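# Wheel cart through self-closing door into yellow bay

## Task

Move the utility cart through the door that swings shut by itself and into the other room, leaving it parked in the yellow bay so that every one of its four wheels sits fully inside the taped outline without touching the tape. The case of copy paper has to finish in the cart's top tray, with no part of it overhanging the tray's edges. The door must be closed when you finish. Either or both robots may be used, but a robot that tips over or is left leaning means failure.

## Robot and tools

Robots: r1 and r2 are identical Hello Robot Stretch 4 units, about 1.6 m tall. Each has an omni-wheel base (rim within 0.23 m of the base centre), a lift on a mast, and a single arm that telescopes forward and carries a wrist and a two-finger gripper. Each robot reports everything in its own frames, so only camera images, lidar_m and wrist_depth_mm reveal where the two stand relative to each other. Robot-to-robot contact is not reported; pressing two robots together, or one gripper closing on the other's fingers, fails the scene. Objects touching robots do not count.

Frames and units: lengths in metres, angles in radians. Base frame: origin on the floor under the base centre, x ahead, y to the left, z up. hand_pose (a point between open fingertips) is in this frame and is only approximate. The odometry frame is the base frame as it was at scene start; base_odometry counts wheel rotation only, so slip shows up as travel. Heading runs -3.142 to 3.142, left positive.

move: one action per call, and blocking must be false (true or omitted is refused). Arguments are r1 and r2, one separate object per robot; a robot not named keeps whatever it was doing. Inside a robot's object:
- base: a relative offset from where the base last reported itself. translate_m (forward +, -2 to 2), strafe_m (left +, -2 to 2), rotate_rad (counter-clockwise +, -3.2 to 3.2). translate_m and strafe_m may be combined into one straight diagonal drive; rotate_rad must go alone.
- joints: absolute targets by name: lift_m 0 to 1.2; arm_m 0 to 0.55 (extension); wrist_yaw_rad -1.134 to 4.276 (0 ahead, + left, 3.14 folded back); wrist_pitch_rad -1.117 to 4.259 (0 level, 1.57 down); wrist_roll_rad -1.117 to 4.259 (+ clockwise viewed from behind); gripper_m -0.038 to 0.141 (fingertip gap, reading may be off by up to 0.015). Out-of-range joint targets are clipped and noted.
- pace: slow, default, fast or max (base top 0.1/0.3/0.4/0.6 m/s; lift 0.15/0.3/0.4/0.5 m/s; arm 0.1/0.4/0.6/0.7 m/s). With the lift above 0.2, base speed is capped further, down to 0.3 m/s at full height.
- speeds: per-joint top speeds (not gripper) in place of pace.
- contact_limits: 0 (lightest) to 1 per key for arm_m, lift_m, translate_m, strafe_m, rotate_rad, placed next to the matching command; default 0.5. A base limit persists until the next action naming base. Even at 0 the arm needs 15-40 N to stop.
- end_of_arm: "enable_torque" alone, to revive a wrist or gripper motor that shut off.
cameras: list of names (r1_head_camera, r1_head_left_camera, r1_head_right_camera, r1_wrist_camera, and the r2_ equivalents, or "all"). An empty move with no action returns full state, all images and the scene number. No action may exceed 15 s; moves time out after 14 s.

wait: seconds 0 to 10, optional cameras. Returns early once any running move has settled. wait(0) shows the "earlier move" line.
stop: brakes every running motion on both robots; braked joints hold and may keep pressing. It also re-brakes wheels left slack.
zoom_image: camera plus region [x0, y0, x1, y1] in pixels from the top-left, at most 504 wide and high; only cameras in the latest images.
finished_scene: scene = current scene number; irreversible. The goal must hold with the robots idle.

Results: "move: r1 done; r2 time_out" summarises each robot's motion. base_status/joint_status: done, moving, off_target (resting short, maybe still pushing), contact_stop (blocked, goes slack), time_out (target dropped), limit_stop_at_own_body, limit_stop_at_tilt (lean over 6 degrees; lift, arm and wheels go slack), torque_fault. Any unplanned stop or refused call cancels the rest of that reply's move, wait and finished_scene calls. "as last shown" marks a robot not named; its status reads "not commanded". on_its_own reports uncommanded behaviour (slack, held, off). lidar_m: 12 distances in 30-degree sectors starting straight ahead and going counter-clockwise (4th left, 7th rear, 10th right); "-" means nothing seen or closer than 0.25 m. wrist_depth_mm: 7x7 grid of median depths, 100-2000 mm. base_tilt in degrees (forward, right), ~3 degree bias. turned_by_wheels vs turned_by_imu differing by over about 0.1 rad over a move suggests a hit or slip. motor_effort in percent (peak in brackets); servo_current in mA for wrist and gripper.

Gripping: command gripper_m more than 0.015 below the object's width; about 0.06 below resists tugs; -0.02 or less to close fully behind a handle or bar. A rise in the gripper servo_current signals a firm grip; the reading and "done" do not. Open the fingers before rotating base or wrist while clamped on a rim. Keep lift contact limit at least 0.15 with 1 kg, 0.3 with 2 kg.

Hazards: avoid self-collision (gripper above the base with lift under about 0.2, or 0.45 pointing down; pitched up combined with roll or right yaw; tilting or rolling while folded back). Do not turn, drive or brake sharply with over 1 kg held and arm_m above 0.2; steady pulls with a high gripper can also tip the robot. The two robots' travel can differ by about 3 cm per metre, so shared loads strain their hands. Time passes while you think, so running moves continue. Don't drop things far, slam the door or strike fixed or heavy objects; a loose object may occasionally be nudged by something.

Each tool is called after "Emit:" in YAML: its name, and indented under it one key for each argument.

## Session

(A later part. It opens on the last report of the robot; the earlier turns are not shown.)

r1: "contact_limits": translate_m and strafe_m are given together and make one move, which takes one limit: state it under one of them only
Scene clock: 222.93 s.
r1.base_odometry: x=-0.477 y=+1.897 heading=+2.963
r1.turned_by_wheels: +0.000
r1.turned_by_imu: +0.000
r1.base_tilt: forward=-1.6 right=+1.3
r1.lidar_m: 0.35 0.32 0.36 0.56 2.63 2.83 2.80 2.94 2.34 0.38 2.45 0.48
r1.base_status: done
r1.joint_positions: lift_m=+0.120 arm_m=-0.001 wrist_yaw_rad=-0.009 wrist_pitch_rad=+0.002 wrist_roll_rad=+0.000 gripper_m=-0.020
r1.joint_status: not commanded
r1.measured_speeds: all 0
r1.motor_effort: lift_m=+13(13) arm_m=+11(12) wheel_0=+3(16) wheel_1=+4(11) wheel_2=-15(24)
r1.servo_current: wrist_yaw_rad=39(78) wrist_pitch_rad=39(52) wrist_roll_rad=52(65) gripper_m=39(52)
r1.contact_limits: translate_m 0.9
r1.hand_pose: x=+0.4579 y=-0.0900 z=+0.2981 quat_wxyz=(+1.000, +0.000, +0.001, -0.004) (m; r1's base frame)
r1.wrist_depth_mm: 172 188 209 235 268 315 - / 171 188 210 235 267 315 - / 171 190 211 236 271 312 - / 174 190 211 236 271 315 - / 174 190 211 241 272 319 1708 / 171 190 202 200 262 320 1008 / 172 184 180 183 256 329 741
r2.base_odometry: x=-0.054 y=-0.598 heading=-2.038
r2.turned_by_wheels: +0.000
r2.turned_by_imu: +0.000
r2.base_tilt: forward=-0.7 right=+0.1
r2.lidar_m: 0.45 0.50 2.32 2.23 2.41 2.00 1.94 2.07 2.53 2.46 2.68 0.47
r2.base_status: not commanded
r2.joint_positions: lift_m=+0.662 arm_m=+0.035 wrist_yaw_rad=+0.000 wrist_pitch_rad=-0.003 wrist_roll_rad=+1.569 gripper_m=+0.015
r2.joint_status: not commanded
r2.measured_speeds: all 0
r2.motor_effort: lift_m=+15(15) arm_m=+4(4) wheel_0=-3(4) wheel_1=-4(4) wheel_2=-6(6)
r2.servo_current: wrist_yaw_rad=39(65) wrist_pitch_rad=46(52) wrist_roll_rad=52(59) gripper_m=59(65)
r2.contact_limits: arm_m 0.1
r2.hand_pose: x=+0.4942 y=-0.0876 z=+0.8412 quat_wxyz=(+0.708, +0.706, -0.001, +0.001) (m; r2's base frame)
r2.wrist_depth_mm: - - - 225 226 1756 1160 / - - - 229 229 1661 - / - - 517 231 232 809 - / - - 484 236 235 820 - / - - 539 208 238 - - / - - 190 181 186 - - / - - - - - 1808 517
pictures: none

Emit:
move:
  blocking: false
  r1: {"base":{"translate_m":0.45,"strafe_m":0.08},"pace":"slow","contact_limits":{"translate_m":0.9}}

Emit:
wait:
  seconds: 8
  cameras: ["r1_head_camera","r1_head_left_camera","r2_head_camera"]

Scene clock: 228.10 s.
move: r1 moving
r1.base_odometry: x=-0.490 y=+1.897 heading=+2.962
r1.turned_by_wheels: -0.001
r1.turned_by_imu: -0.001
r1.base_tilt: forward=-1.6 right=+1.2
r1.lidar_m: 0.35 0.34 0.37 0.54 2.66 2.86 2.82 2.94 2.37 0.38 2.45 0.47
r1.base_status: translate_m moving; strafe_m moving
r1.joint_positions: lift_m=+0.120 arm_m=-0.001 wrist_yaw_rad=-0.011 wrist_pitch_rad=+0.002 wrist_roll_rad=+0.000 gripper_m=-0.020
r1.joint_status: not commanded
r1.measured_speeds: translate_m=+0.049 strafe_m=+0.008 rotate_rad=-0.001 lift_m=+0.000 arm_m=+0.000 wrist_yaw_rad=+0.000 wrist_pitch_rad=+0.000 wrist_roll_rad=+0.000
r1.motor_effort: lift_m=+13(13) arm_m=+11(11) wheel_0=+4(7) wheel_1=+6(9) wheel_2=-21(22)
r1.servo_current: wrist_yaw_rad=65(72) wrist_pitch_rad=39(52) wrist_roll_rad=52(59) gripper_m=46(46)
r1.contact_limits: translate_m 0.9
r1.hand_pose: x=+0.4577 y=-0.0906 z=+0.2981 quat_wxyz=(+1.000, +0.000, +0.001, -0.005) (m; r1's base frame)
r1.wrist_depth_mm: 169 186 207 234 267 317 - / 168 186 208 235 267 317 - / 168 187 208 235 270 315 - / 169 186 208 235 268 319 - / 171 187 208 236 272 320 1661 / 171 187 204 200 260 320 1008 / 171 182 176 163 262 340 741
r2.base_odometry: x=-0.054 y=-0.598 heading=-2.038
r2.turned_by_wheels: +0.000
r2.turned_by_imu: +0.000
r2.base_tilt: forward=-0.7 right=+0.0
r2.lidar_m: 0.45 0.49 2.29 2.22 2.43 2.00 1.95 2.08 2.55 2.47 2.67 0.47
r2.base_status: not commanded
r2.joint_positions: lift_m=+0.662 arm_m=+0.035 wrist_yaw_rad=+0.000 wrist_pitch_rad=-0.003 wrist_roll_rad=+1.569 gripper_m=+0.015
r2.joint_status: not commanded
r2.measured_speeds: all 0
r2.motor_effort: lift_m=+15(15) arm_m=+4(4) wheel_0=-3(4) wheel_1=-3(4) wheel_2=-6(6)
r2.servo_current: wrist_yaw_rad=46(65) wrist_pitch_rad=33(46) wrist_roll_rad=52(52) gripper_m=59(65)
r2.contact_limits: arm_m 0.1
r2.hand_pose: x=+0.4942 y=-0.0876 z=+0.8412 quat_wxyz=(+0.708, +0.706, -0.001, +0.001) (m; r2's base frame)
r2.wrist_depth_mm: - - - 225 225 1708 1205 / - - - 229 229 1576 - / - - 508 230 231 809 - / - - 480 235 235 831 - / - - 535 208 238 - - / - - 189 181 185 - - / - - - - - 1808 517
pictures: none

Scene clock: 233.43 s.
earlier move: r1 done
r1.base_odometry: x=-0.934 y=+1.899 heading=+2.963
r1.turned_by_wheels: +0.001
r1.turned_by_imu: -0.004
r1.base_tilt: forward=-1.6 right=+1.3
r1.lidar_m: 0.25 0.25 - 0.25 0.34 3.31 3.26 0.69 0.60 2.05 2.58 3.82
r1.base_status: done
r1.joint_positions: lift_m=+0.120 arm_m=+0.000 wrist_yaw_rad=-0.003 wrist_pitch_rad=+0.002 wrist_roll_rad=+0.000 gripper_m=-0.020
r1.joint_status: not commanded
r1.measured_speeds: all 0
r1.motor_effort: lift_m=+13(13) arm_m=+5(11) wheel_0=+5(7) wheel_1=+13(15) wheel_2=-10(22)
r1.servo_current: wrist_yaw_rad=52(104) wrist_pitch_rad=39(52) wrist_roll_rad=59(65) gripper_m=39(52)
r1.contact_limits: translate_m 0.9
r1.hand_pose: x=+0.4589 y=-0.0882 z=+0.2981 quat_wxyz=(+1.000, +0.000, +0.001, -0.001) (m; r1's base frame)
r1.wrist_depth_mm: 139 169 206 264 - - - / 136 170 207 265 - - - / 140 165 206 265 - - - / 136 165 215 265 - - - / 140 166 207 265 - - - / 140 165 187 193 1138 1098 1098 / 139 151 193 180 162 759 750
r2.base_odometry: x=-0.054 y=-0.598 heading=-2.038
r2.turned_by_wheels: +0.000
r2.turned_by_imu: +0.001
r2.base_tilt: forward=-0.6 right=+0.1
r2.lidar_m: 0.43 0.47 2.33 2.21 2.43 1.99 1.94 2.06 2.53 2.46 2.66 0.47
r2.base_status: not commanded
r2.joint_positions: lift_m=+0.662 arm_m=+0.035 wrist_yaw_rad=+0.000 wrist_pitch_rad=-0.003 wrist_roll_rad=+1.569 gripper_m=+0.015
r2.joint_status: not commanded
r2.measured_speeds: all 0
r2.motor_effort: lift_m=+15(15) arm_m=+4(4) wheel_0=-3(4) wheel_1=-3(4) wheel_2=-6(6)
r2.servo_current: wrist_yaw_rad=39(65) wrist_pitch_rad=39(52) wrist_roll_rad=52(65) gripper_m=65(65)
r2.contact_limits: arm_m 0.1
r2.hand_pose: x=+0.4942 y=-0.0876 z=+0.8412 quat_wxyz=(+0.708, +0.706, -0.001, +0.001) (m; r2's base frame)
r2.wrist_depth_mm: - - - 225 225 1756 1205 / - - - 228 229 1661 - / - - 508 231 233 820 - / - - 477 235 234 820 - / - - 544 208 237 - - / - - 189 182 186 - - / - - - - - 1808 517
wait: 5.33 of 8 s (r1 has come to rest)
pictures: r1_head_camera, r1_head_left_camera, r2_head_camera
Images, in order (width x height): r1_head_camera 420x560, r1_head_left_camera 420x672, r2_head_camera 420x560.

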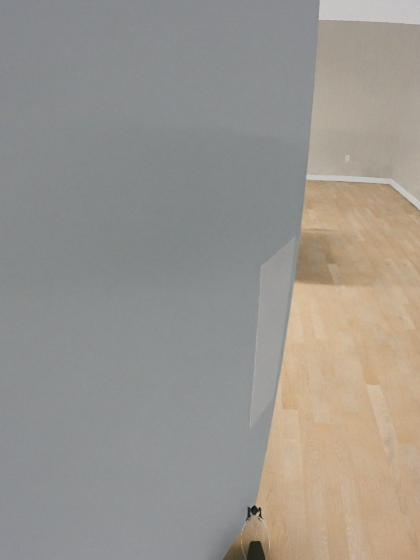

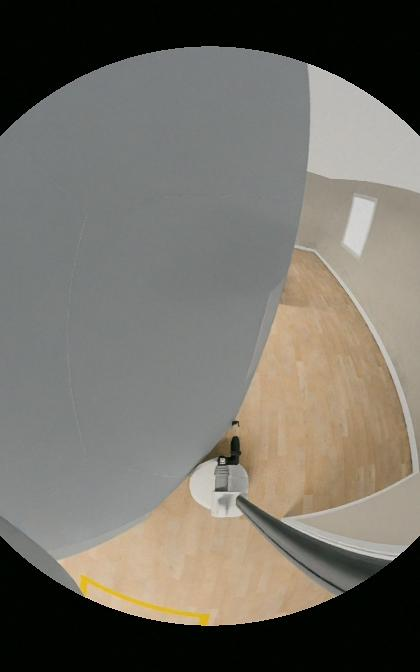

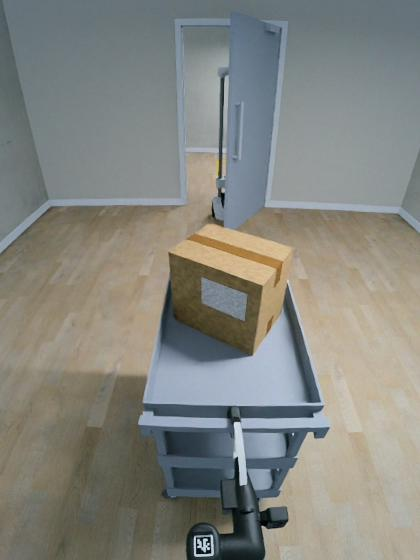

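Emit:
move:
  blocking: false
  r1: {"base":{"translate_m":0.4},"pace":"slow","contact_limits":{"translate_m":0.9}}

Emit:
wait:
  seconds: 8
  cameras: ["r1_head_camera","r1_head_left_camera","r2_head_camera"]

Scene clock: 239.57 s.
move: r1 moving
r1.base_odometry: x=-0.946 y=+1.901 heading=+2.964
r1.turned_by_wheels: +0.001
r1.turned_by_imu: +0.001
r1.base_tilt: forward=-1.6 right=+1.3
r1.lidar_m: 0.26 0.25 - 0.25 0.32 3.29 3.28 0.69 0.63 2.15 2.58 3.82
r1.base_status: translate_m moving
r1.joint_positions: lift_m=+0.120 arm_m=+0.000 wrist_yaw_rad=-0.003 wrist_pitch_rad=+0.002 wrist_roll_rad=+0.000 gripper_m=-0.020
r1.joint_status: not commanded
r1.measured_speeds: translate_m=+0.049 strafe_m=+0.000 rotate_rad=-0.002 lift_m=+0.000 arm_m=+0.000 wrist_yaw_rad=+0.000 wrist_pitch_rad=+0.000 wrist_roll_rad=+0.000
r1.motor_effort: lift_m=+13(13) arm_m=+5(5) wheel_0=+7(8) wheel_1=+14(17) wheel_2=-12(14)
r1.servo_current: wrist_yaw_rad=39(59) wrist_pitch_rad=39(52) wrist_roll_rad=39(59) gripper_m=46(46)
r1.contact_limits: translate_m 0.9
r1.hand_pose: x=+0.4589 y=-0.0882 z=+0.2981 quat_wxyz=(+1.000, +0.000, +0.001, -0.001) (m; r1's base frame)
r1.wrist_depth_mm: 138 168 211 272 - - - / 139 168 213 273 - - - / 139 169 213 272 - - - / 146 168 213 272 - - - / 139 175 213 272 - - - / 139 169 192 199 1138 1118 1118 / 142 154 198 161 161 759 768
r2: as last shown
r2.turned_by_imu: +0.000
r2.base_tilt: forward=-0.7 right=+0.1
r2.lidar_m: 0.45 0.48 2.32 2.24 2.43 2.00 1.95 2.09 2.53 2.48 2.66 0.44
r2.servo_current: wrist_yaw_rad=46(59) wrist_pitch_rad=39(46) wrist_roll_rad=39(65) gripper_m=59(65)
r2.contact_limits: arm_m 0.1
r2.wrist_depth_mm: - - - 225 226 1756 1182 / - - - 228 229 1618 - / - - 512 231 232 820 - / - - 480 234 236 820 - / - - 535 209 238 - - / - - 190 181 185 - - / - - - - - 1808 517
pictures: none

Scene clock: 244.33 s.
earlier move: r1 done
r1.base_odometry: x=-1.327 y=+1.970 heading=+2.964
r1.turned_by_wheels: +0.000
r1.turned_by_imu: +0.000
r1.base_tilt: forward=-1.6 right=+1.3
r1.lidar_m: 1.97 0.25 - 0.25 0.25 0.48 3.67 0.89 1.14 2.45 2.62 2.04
r1.base_status: done
r1.joint_positions: lift_m=+0.120 arm_m=+0.000 wrist_yaw_rad=-0.003 wrist_pitch_rad=+0.002 wrist_roll_rad=+0.000 gripper_m=-0.020
r1.joint_status: not commanded
r1.measured_speeds: all 0
r1.motor_effort: lift_m=+13(13) arm_m=+5(5) wheel_0=+2(8) wheel_1=+9(17) wheel_2=-4(14)
r1.servo_current: wrist_yaw_rad=72(78) wrist_pitch_rad=39(52) wrist_roll_rad=52(65) gripper_m=46(52)
r1.contact_limits: translate_m 0.9
r1.hand_pose: x=+0.4589 y=-0.0882 z=+0.2981 quat_wxyz=(+1.000, +0.000, +0.001, -0.001) (m; r1's base frame)
r1.wrist_depth_mm: - - - - - - - / - - - - - - - / - - - - - - - / - - - - - - - / - - - - - - - / 1118 1160 1060 200 1138 1138 1118 / 820 778 180 179 161 759 768
r2.base_odometry: x=-0.054 y=-0.598 heading=-2.038
r2.turned_by_wheels: +0.000
r2.turned_by_imu: +0.001
r2.base_tilt: forward=-0.6 right=+0.0
r2.lidar_m: 0.43 0.49 2.30 2.25 2.44 2.02 1.93 2.08 2.56 2.45 2.65 0.47
r2.base_status: not commanded
r2.joint_positions: lift_m=+0.662 arm_m=+0.035 wrist_yaw_rad=+0.000 wrist_pitch_rad=-0.003 wrist_roll_rad=+1.569 gripper_m=+0.015
r2.joint_status: not commanded
r2.measured_speeds: all 0
r2.motor_effort: lift_m=+15(15) arm_m=+4(5) wheel_0=-3(4) wheel_1=-3(4) wheel_2=-6(6)
r2.servo_current: wrist_yaw_rad=46(59) wrist_pitch_rad=39(46) wrist_roll_rad=46(65) gripper_m=59(65)
r2.contact_limits: arm_m 0.1
r2.hand_pose: x=+0.4942 y=-0.0876 z=+0.8412 quat_wxyz=(+0.708, +0.706, -0.001, +0.001) (m; r2's base frame)
r2.wrist_depth_mm: - - - 226 225 1756 1182 / - - - 228 229 1661 - / - - 517 230 232 809 - / - - 477 235 235 831 - / - - 539 208 238 - - / - - 189 182 186 - - / - - - - - 1808 521
wait: 4.77 of 8 s (r1 has come to rest)
pictures: r1_head_camera, r1_head_left_camera, r2_head_camera
Images, in order (width x height): r1_head_camera 420x560, r1_head_left_camera 420x672, r2_head_camera 420x560.

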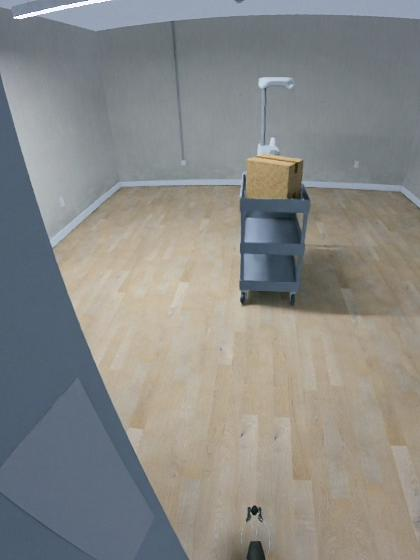

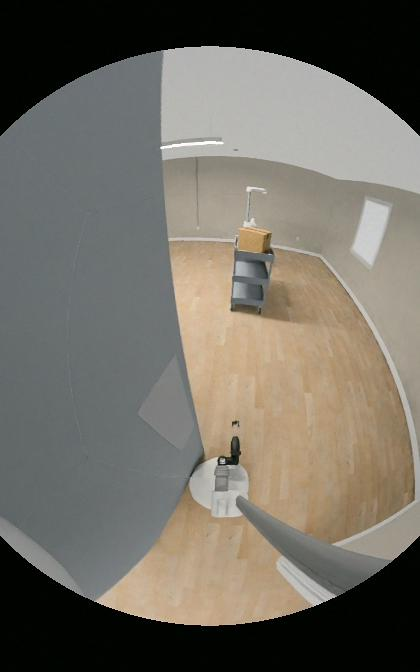

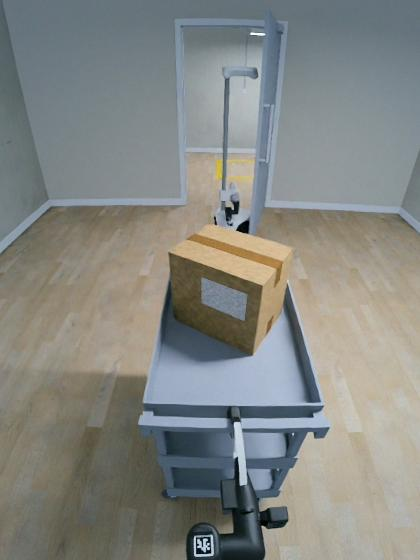

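Emit:
move:
  blocking: false
  r1: {"base":{"strafe_m":0.45},"pace":"slow","contact_limits":{"strafe_m":0.9}}

Emit:
wait:
  seconds: 8
  cameras: ["r1_head_camera","r1_head_left_camera","r2_head_camera"]

Scene clock: 248.87 s.
move: r1 moving
r1.base_odometry: x=-1.330 y=+1.956 heading=+2.964
r1.turned_by_wheels: +0.000
r1.turned_by_imu: +0.000
r1.base_tilt: forward=-1.6 right=+1.3
r1.lidar_m: 1.99 0.25 - 0.25 0.25 0.48 3.64 0.90 1.14 2.45 2.64 2.04
r1.base_status: strafe_m moving
r1.joint_positions: lift_m=+0.120 arm_m=+0.000 wrist_yaw_rad=-0.003 wrist_pitch_rad=+0.002 wrist_roll_rad=+0.000 gripper_m=-0.020
r1.joint_status: not commanded
r1.measured_speeds: translate_m=-0.001 strafe_m=+0.056 rotate_rad=+0.004 lift_m=+0.000 arm_m=+0.000 wrist_yaw_rad=+0.000 wrist_pitch_rad=+0.000 wrist_roll_rad=+0.000
r1.motor_effort: lift_m=+13(13) arm_m=+5(5) wheel_0=-14(15) wheel_1=+12(12) wheel_2=+0(3)
r1.servo_current: wrist_yaw_rad=33(52) wrist_pitch_rad=39(52) wrist_roll_rad=39(59) gripper_m=33(46)
r1.contact_limits: strafe_m 0.9
r1.hand_pose: x=+0.4589 y=-0.0882 z=+0.2981 quat_wxyz=(+1.000, +0.000, +0.001, -0.001) (m; r1's base frame)
r1.wrist_depth_mm: - - - - - - - / - - - - - - - / - - - - - - - / - - - - - - - / - - - - 1756 - - / 1138 1138 1060 199 1138 1138 1098 / 809 768 180 179 161 759 759
r2: as last shown
r2.turned_by_imu: +0.000
r2.lidar_m: 0.43 0.47 2.33 2.22 2.42 2.01 1.95 2.09 2.56 2.49 2.67 0.46
r2.motor_effort: lift_m=+15(15) arm_m=+4(4) wheel_0=-3(4) wheel_1=-3(4) wheel_2=-6(6)
r2.servo_current: wrist_yaw_rad=46(59) wrist_pitch_rad=39(46) wrist_roll_rad=39(52) gripper_m=65(72)
r2.contact_limits: arm_m 0.1
r2.wrist_depth_mm: - - - 225 226 1808 1229 / - - - 229 229 1618 - / - - 512 231 231 820 - / - - 480 235 235 831 - / - - 544 209 238 - - / - - 190 181 186 - - / - - - - - 1808 517
pictures: none

Scene clock: 254.00 s.
earlier move: r1 done
r1.base_odometry: x=-1.407 y=+1.529 heading=+2.964
r1.turned_by_wheels: +0.000
r1.turned_by_imu: +0.000
r1.base_tilt: forward=-1.6 right=+1.3
r1.lidar_m: 2.02 0.32 0.25 - 0.25 0.25 0.65 1.14 1.13 2.75 2.97 2.07
r1.base_status: done
r1.joint_positions: lift_m=+0.120 arm_m=+0.000 wrist_yaw_rad=-0.002 wrist_pitch_rad=+0.002 wrist_roll_rad=+0.000 gripper_m=-0.020
r1.joint_status: not commanded
r1.measured_speeds: all 0
r1.motor_effort: lift_m=+14(15) arm_m=+4(5) wheel_0=-32(35) wheel_1=+33(35) wheel_2=+4(6)
r1.servo_current: wrist_yaw_rad=59(85) wrist_pitch_rad=46(52) wrist_roll_rad=33(65) gripper_m=39(52)
r1.contact_limits: strafe_m 0.9
r1.hand_pose: x=+0.4591 y=-0.0881 z=+0.2980 quat_wxyz=(+1.000, +0.000, +0.001, -0.001) (m; r1's base frame)
r1.wrist_depth_mm: - - - - - - - / - - - - 1921 - - / - - - - - - - / - - - - - - - / - - - - 1808 - - / 1160 1182 1060 199 1138 1118 1098 / 820 768 180 179 161 759 750
r2.base_odometry: x=-0.054 y=-0.598 heading=-2.038
r2.turned_by_wheels: +0.000
r2.turned_by_imu: +0.001
r2.base_tilt: forward=-0.7 right=+0.1
r2.lidar_m: 0.44 0.47 2.29 2.22 2.40 1.99 1.95 2.11 2.54 2.48 2.66 0.48
r2.base_status: not commanded
r2.joint_positions: lift_m=+0.662 arm_m=+0.035 wrist_yaw_rad=+0.000 wrist_pitch_rad=-0.003 wrist_roll_rad=+1.569 gripper_m=+0.015
r2.joint_status: not commanded
r2.measured_speeds: all 0
r2.motor_effort: lift_m=+15(15) arm_m=+4(4) wheel_0=-3(4) wheel_1=-4(4) wheel_2=-6(6)
r2.servo_current: wrist_yaw_rad=46(59) wrist_pitch_rad=39(46) wrist_roll_rad=46(65) gripper_m=59(72)
r2.contact_limits: arm_m 0.1
r2.hand_pose: x=+0.4942 y=-0.0876 z=+0.8412 quat_wxyz=(+0.708, +0.706, -0.001, +0.001) (m; r2's base frame)
r2.wrist_depth_mm: - - - 225 224 1708 1182 / - - - 228 228 1618 - / - - 508 231 232 820 - / - - 480 235 234 820 - / - - 535 208 238 - - / - - 190 182 186 - - / - - - - - 1808 517
wait: 5.13 of 8 s (r1 has come to rest)
pictures: r1_head_camera, r1_head_left_camera, r2_head_camera
Images, in order (width x height): r1_head_camera 420x560, r1_head_left_camera 420x672, r2_head_camera 420x560.

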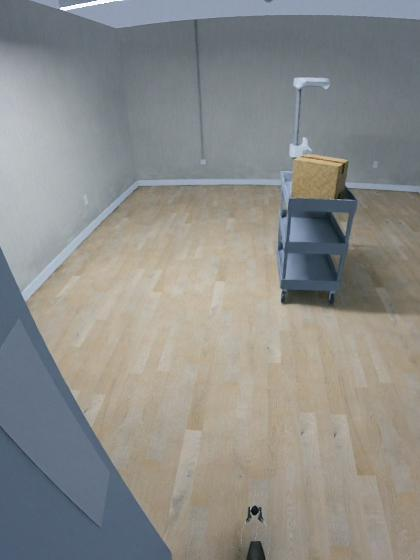

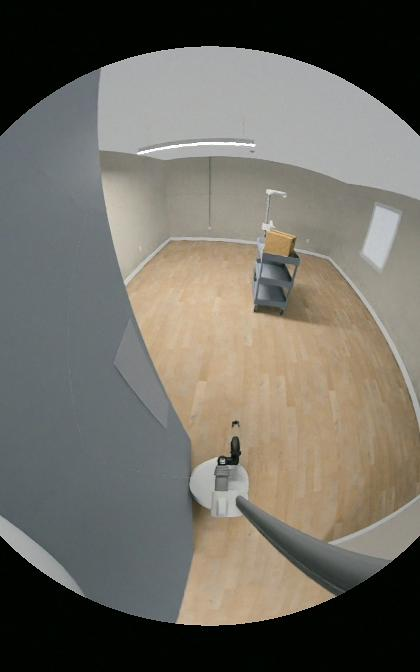

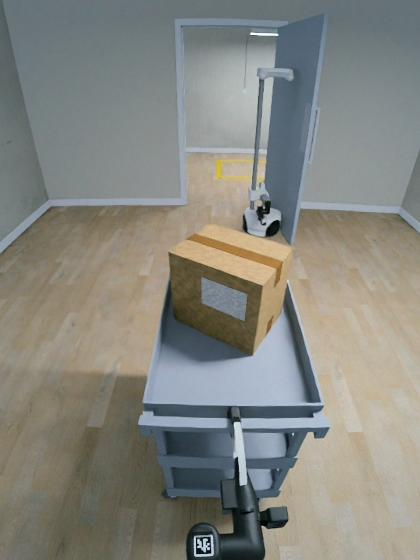

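Emit:
move:
  blocking: false
  r1: {"base":{"strafe_m":0.38},"pace":"slow","contact_limits":{"strafe_m":1}}

Emit:
wait:
  seconds: 8
  cameras: ["r1_head_left_camera","r1_head_right_camera","r2_head_camera"]

Scene clock: 261.60 s.
move: r1 moving
r1.base_odometry: x=-1.409 y=+1.514 heading=+2.965
r1.turned_by_wheels: +0.000
r1.turned_by_imu: +0.000
r1.base_tilt: forward=-1.6 right=+1.3
r1.lidar_m: 2.05 0.32 0.25 - 0.25 0.26 0.63 1.14 1.09 2.75 2.98 2.06
r1.base_status: strafe_m moving
r1.joint_positions: lift_m=+0.120 arm_m=+0.000 wrist_yaw_rad=-0.002 wrist_pitch_rad=+0.002 wrist_roll_rad=+0.000 gripper_m=-0.020
r1.joint_status: not commanded
r1.measured_speeds: translate_m=-0.001 strafe_m=+0.056 rotate_rad=+0.004 lift_m=+0.000 arm_m=+0.000 wrist_yaw_rad=+0.000 wrist_pitch_rad=+0.000 wrist_roll_rad=+0.000
r1.motor_effort: lift_m=+14(15) arm_m=+4(4) wheel_0=-32(34) wheel_1=+30(36) wheel_2=+1(3)
r1.servo_current: wrist_yaw_rad=26(72) wrist_pitch_rad=39(46) wrist_roll_rad=39(52) gripper_m=39(52)
r1.contact_limits: strafe_m 1
r1.hand_pose: x=+0.4591 y=-0.0881 z=+0.2980 quat_wxyz=(+1.000, +0.000, +0.001, -0.001) (m; r1's base frame)
r1.wrist_depth_mm: - - - - - - - / - - - - 1921 - - / - - - - - - - / - - - - - - - / - - - - 1808 - - / 1160 1160 1078 200 1118 1098 1098 / 831 778 180 180 161 759 759
r2: as last shown
r2.turned_by_imu: +0.000
r2.lidar_m: 0.44 0.49 2.33 2.23 2.43 1.99 1.95 2.10 2.53 2.48 2.63 0.46
r2.motor_effort: lift_m=+15(15) arm_m=+4(4) wheel_0=-3(4) wheel_1=-3(4) wheel_2=-6(6)
r2.servo_current: wrist_yaw_rad=65(65) wrist_pitch_rad=39(46) wrist_roll_rad=59(59) gripper_m=65(65)
r2.contact_limits: arm_m 0.1
r2.wrist_depth_mm: - - - 225 225 1756 1205 / - - - 228 229 1618 - / - - 508 231 232 820 - / - - 477 235 235 831 - / - - 539 210 238 - - / - - 189 182 186 - - / - - - - - 1808 517
pictures: none

Scene clock: 266.03 s.
earlier move: r1 done
r1.base_odometry: x=-1.473 y=+1.156 heading=+2.965
r1.turned_by_wheels: +0.000
r1.turned_by_imu: +0.000
r1.base_tilt: forward=-1.6 right=+1.3
r1.lidar_m: 2.05 0.28 0.25 - 0.25 0.25 0.60 1.14 1.11 2.75 2.95 2.09
r1.base_status: done
r1.joint_positions: lift_m=+0.120 arm_m=+0.000 wrist_yaw_rad=-0.002 wrist_pitch_rad=+0.002 wrist_roll_rad=+0.000 gripper_m=-0.020
r1.joint_status: not commanded
r1.measured_speeds: all 0
r1.motor_effort: lift_m=+15(15) arm_m=+4(4) wheel_0=-31(35) wheel_1=+33(36) wheel_2=+4(6)
r1.servo_current: wrist_yaw_rad=33(72) wrist_pitch_rad=39(52) wrist_roll_rad=46(65) gripper_m=39(52)
r1.contact_limits: strafe_m 1
r1.hand_pose: x=+0.4591 y=-0.0881 z=+0.2980 quat_wxyz=(+1.000, +0.000, +0.001, -0.001) (m; r1's base frame)
r1.wrist_depth_mm: - - - - - - - / - - - - 1863 - - / - - - - - - - / - - - - - - - / - - - - 1808 - - / 1160 1182 1078 199 1138 1118 1118 / 820 768 180 179 161 750 750
r2.base_odometry: x=-0.054 y=-0.598 heading=-2.038
r2.turned_by_wheels: +0.000
r2.turned_by_imu: +0.001
r2.base_tilt: forward=-0.7 right=+0.0
r2.lidar_m: 0.44 0.48 2.31 2.22 2.44 1.99 1.95 2.10 2.52 2.48 2.65 0.46
r2.base_status: not commanded
r2.joint_positions: lift_m=+0.662 arm_m=+0.035 wrist_yaw_rad=+0.000 wrist_pitch_rad=-0.003 wrist_roll_rad=+1.569 gripper_m=+0.015
r2.joint_status: not commanded
r2.measured_speeds: all 0
r2.motor_effort: lift_m=+15(15) arm_m=+4(4) wheel_0=-3(4) wheel_1=-3(4) wheel_2=-6(6)
r2.servo_current: wrist_yaw_rad=52(65) wrist_pitch_rad=39(46) wrist_roll_rad=52(65) gripper_m=59(65)
r2.contact_limits: arm_m 0.1
r2.hand_pose: x=+0.4942 y=-0.0876 z=+0.8412 quat_wxyz=(+0.708, +0.706, -0.001, +0.001) (m; r2's base frame)
r2.wrist_depth_mm: - - - 225 225 1708 1205 / - - - 229 229 1618 - / - - 512 231 232 820 - / - - 480 236 235 831 - / - - 539 208 238 - - / - - 190 181 186 - - / - - - - - 1808 517
wait: 4.43 of 8 s (r1 has come to rest)
pictures: r1_head_left_camera, r1_head_right_camera, r2_head_camera
Images, in order (width x height): r1_head_left_camera 420x672, r1_head_right_camera 420x672, r2_head_camera 420x560.

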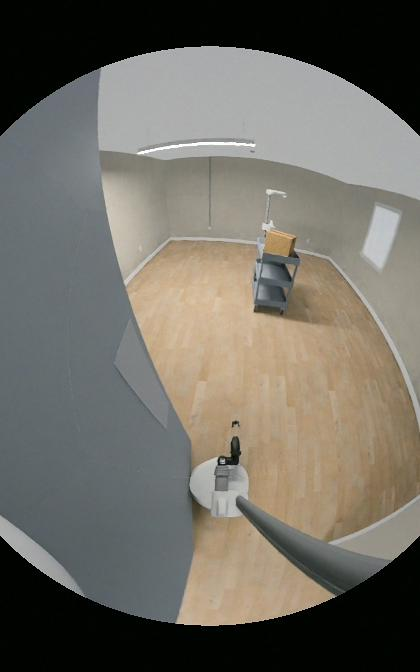

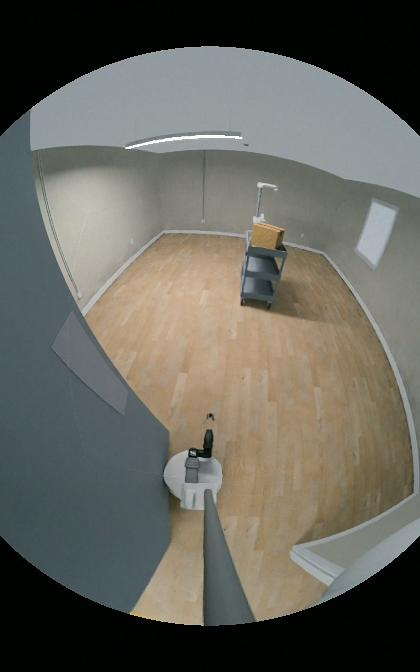

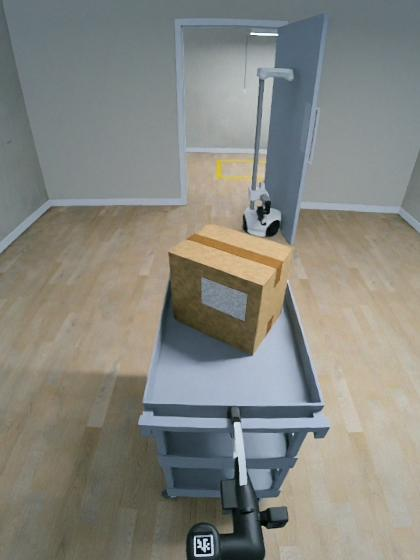

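Emit:
move:
  blocking: false
  r1: {"base":{"translate_m":0.3,"strafe_m":0.13},"pace":"slow","contact_limits":{"translate_m":1}}

Emit:
wait:
  seconds: 8
  cameras: ["r1_head_left_camera","r1_head_right_camera","r2_head_camera"]

Scene clock: 278.17 s.
move: r1 moving
r1.base_odometry: x=-1.483 y=+1.156 heading=+2.982
r1.turned_by_wheels: +0.017
r1.turned_by_imu: +0.020
r1.base_tilt: forward=-1.6 right=+1.3
r1.lidar_m: 2.04 0.29 0.25 - 0.25 0.26 0.66 1.13 1.12 2.77 2.99 2.04
r1.base_status: translate_m moving; strafe_m moving
r1.joint_positions: lift_m=+0.120 arm_m=+0.000 wrist_yaw_rad=-0.002 wrist_pitch_rad=+0.002 wrist_roll_rad=+0.000 gripper_m=-0.020
r1.joint_status: not commanded
r1.measured_speeds: translate_m=+0.031 strafe_m=-0.008 rotate_rad=+0.104 lift_m=+0.000 arm_m=+0.000 wrist_yaw_rad=+0.000 wrist_pitch_rad=+0.000 wrist_roll_rad=+0.000
r1.motor_effort: lift_m=+15(15) arm_m=+4(4) wheel_0=-8(33) wheel_1=+25(38) wheel_2=-4(7)
r1.servo_current: wrist_yaw_rad=46(65) wrist_pitch_rad=39(52) wrist_roll_rad=46(52) gripper_m=46(46)
r1.contact_limits: translate_m 1
r1.hand_pose: x=+0.4591 y=-0.0881 z=+0.2980 quat_wxyz=(+1.000, +0.000, +0.001, -0.001) (m; r1's base frame)
r1.wrist_depth_mm: - - - - - - - / - - - - - - - / - - - - - - - / - - - - - - - / - - - - 1808 - - / 1138 1138 1060 199 1118 1118 1138 / 820 759 180 180 161 759 759
r2: as last shown
r2.turned_by_imu: +0.000
r2.base_tilt: forward=-0.7 right=+0.1
r2.lidar_m: 0.44 0.46 2.30 2.20 2.43 2.02 1.94 2.09 2.55 2.47 2.63 0.45
r2.servo_current: wrist_yaw_rad=52(52) wrist_pitch_rad=39(46) wrist_roll_rad=52(59) gripper_m=59(65)
r2.contact_limits: arm_m 0.1
r2.wrist_depth_mm: - - - 225 225 1756 1182 / - - - 229 229 1661 - / - - 512 230 231 820 - / - - 480 235 235 820 - / - - 539 208 238 - - / - - 190 182 186 - - / - - - - - 1756 517
pictures: none

Scene clock: 284.67 s.
earlier move: r1 contact_stop
r1.base_odometry: x=-1.475 y=+1.216 heading=+3.003
r1.turned_by_wheels: +0.021
r1.turned_by_imu: +0.020
r1.base_tilt: forward=-1.6 right=+1.3
r1.lidar_m: 2.02 0.28 0.25 - 0.25 0.27 3.96 1.07 1.18 2.71 2.96 2.03
r1.base_status: translate_m contact_stop (by the wheels' count: +0.010 of +0.300); strafe_m contact_stop (by the wheels' count: -0.059 of +0.130)
r1.joint_positions: lift_m=+0.120 arm_m=+0.000 wrist_yaw_rad=-0.002 wrist_pitch_rad=+0.002 wrist_roll_rad=+0.000 gripper_m=-0.020
r1.joint_status: not commanded
r1.measured_speeds: all 0
r1.on_its_own: the wheels are slack since a contact_stop
r1.motor_effort: lift_m=+14(15) arm_m=+4(4) wheel_0=+0(33) wheel_1=+0(38) wheel_2=+0(7)
r1.servo_current: wrist_yaw_rad=59(72) wrist_pitch_rad=46(52) wrist_roll_rad=46(72) gripper_m=39(52)
r1.contact_limits: translate_m 1
r1.hand_pose: x=+0.4591 y=-0.0881 z=+0.2980 quat_wxyz=(+1.000, +0.000, +0.001, -0.001) (m; r1's base frame)
r1.wrist_depth_mm: - - - - - - - / - - - - - - - / - - - - - - - / - - - - - - - / - - - - - 1808 - / 1138 1138 1060 199 1138 1118 1118 / 809 768 180 179 162 750 750
r2.base_odometry: x=-0.054 y=-0.598 heading=-2.038
r2.turned_by_wheels: +0.000
r2.turned_by_imu: +0.001
r2.base_tilt: forward=-0.7 right=+0.1
r2.lidar_m: 0.44 0.48 2.30 2.23 2.41 2.01 1.95 2.08 2.55 2.47 2.65 0.46
r2.base_status: not commanded
r2.joint_positions: lift_m=+0.662 arm_m=+0.035 wrist_yaw_rad=+0.000 wrist_pitch_rad=-0.003 wrist_roll_rad=+1.569 gripper_m=+0.015
r2.joint_status: not commanded
r2.measured_speeds: all 0
r2.motor_effort: lift_m=+15(15) arm_m=+4(5) wheel_0=-3(4) wheel_1=-4(4) wheel_2=-6(6)
r2.servo_current: wrist_yaw_rad=39(65) wrist_pitch_rad=39(52) wrist_roll_rad=52(59) gripper_m=65(72)
r2.contact_limits: arm_m 0.1
r2.hand_pose: x=+0.4942 y=-0.0876 z=+0.8412 quat_wxyz=(+0.708, +0.706, -0.001, +0.001) (m; r2's base frame)
r2.wrist_depth_mm: - - - 224 226 1756 1182 / - - - 228 229 1708 - / - - 512 231 231 809 - / - - 480 234 235 809 - / - - 544 208 238 - - / - - 190 182 186 - - / - - - - - 1756 512
wait: 6.50 of 8 s (r1 has come to rest)
pictures: r1_head_left_camera, r1_head_right_camera, r2_head_camera
Images, in order (width x height): r1_head_left_camera 420x672, r1_head_right_camera 420x672, r2_head_camera 420x560.

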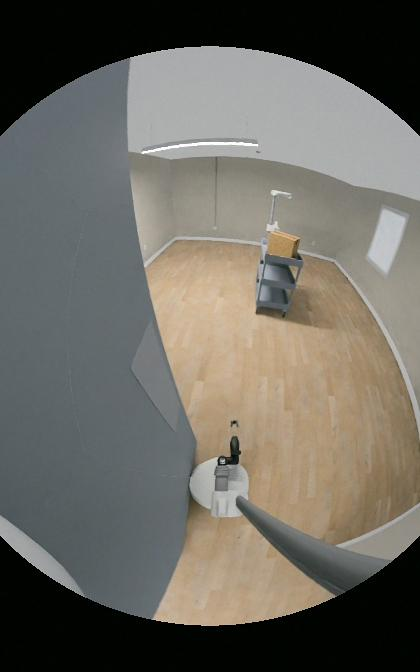

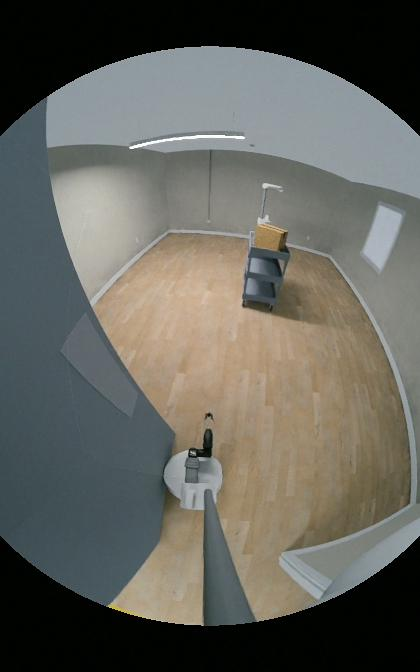

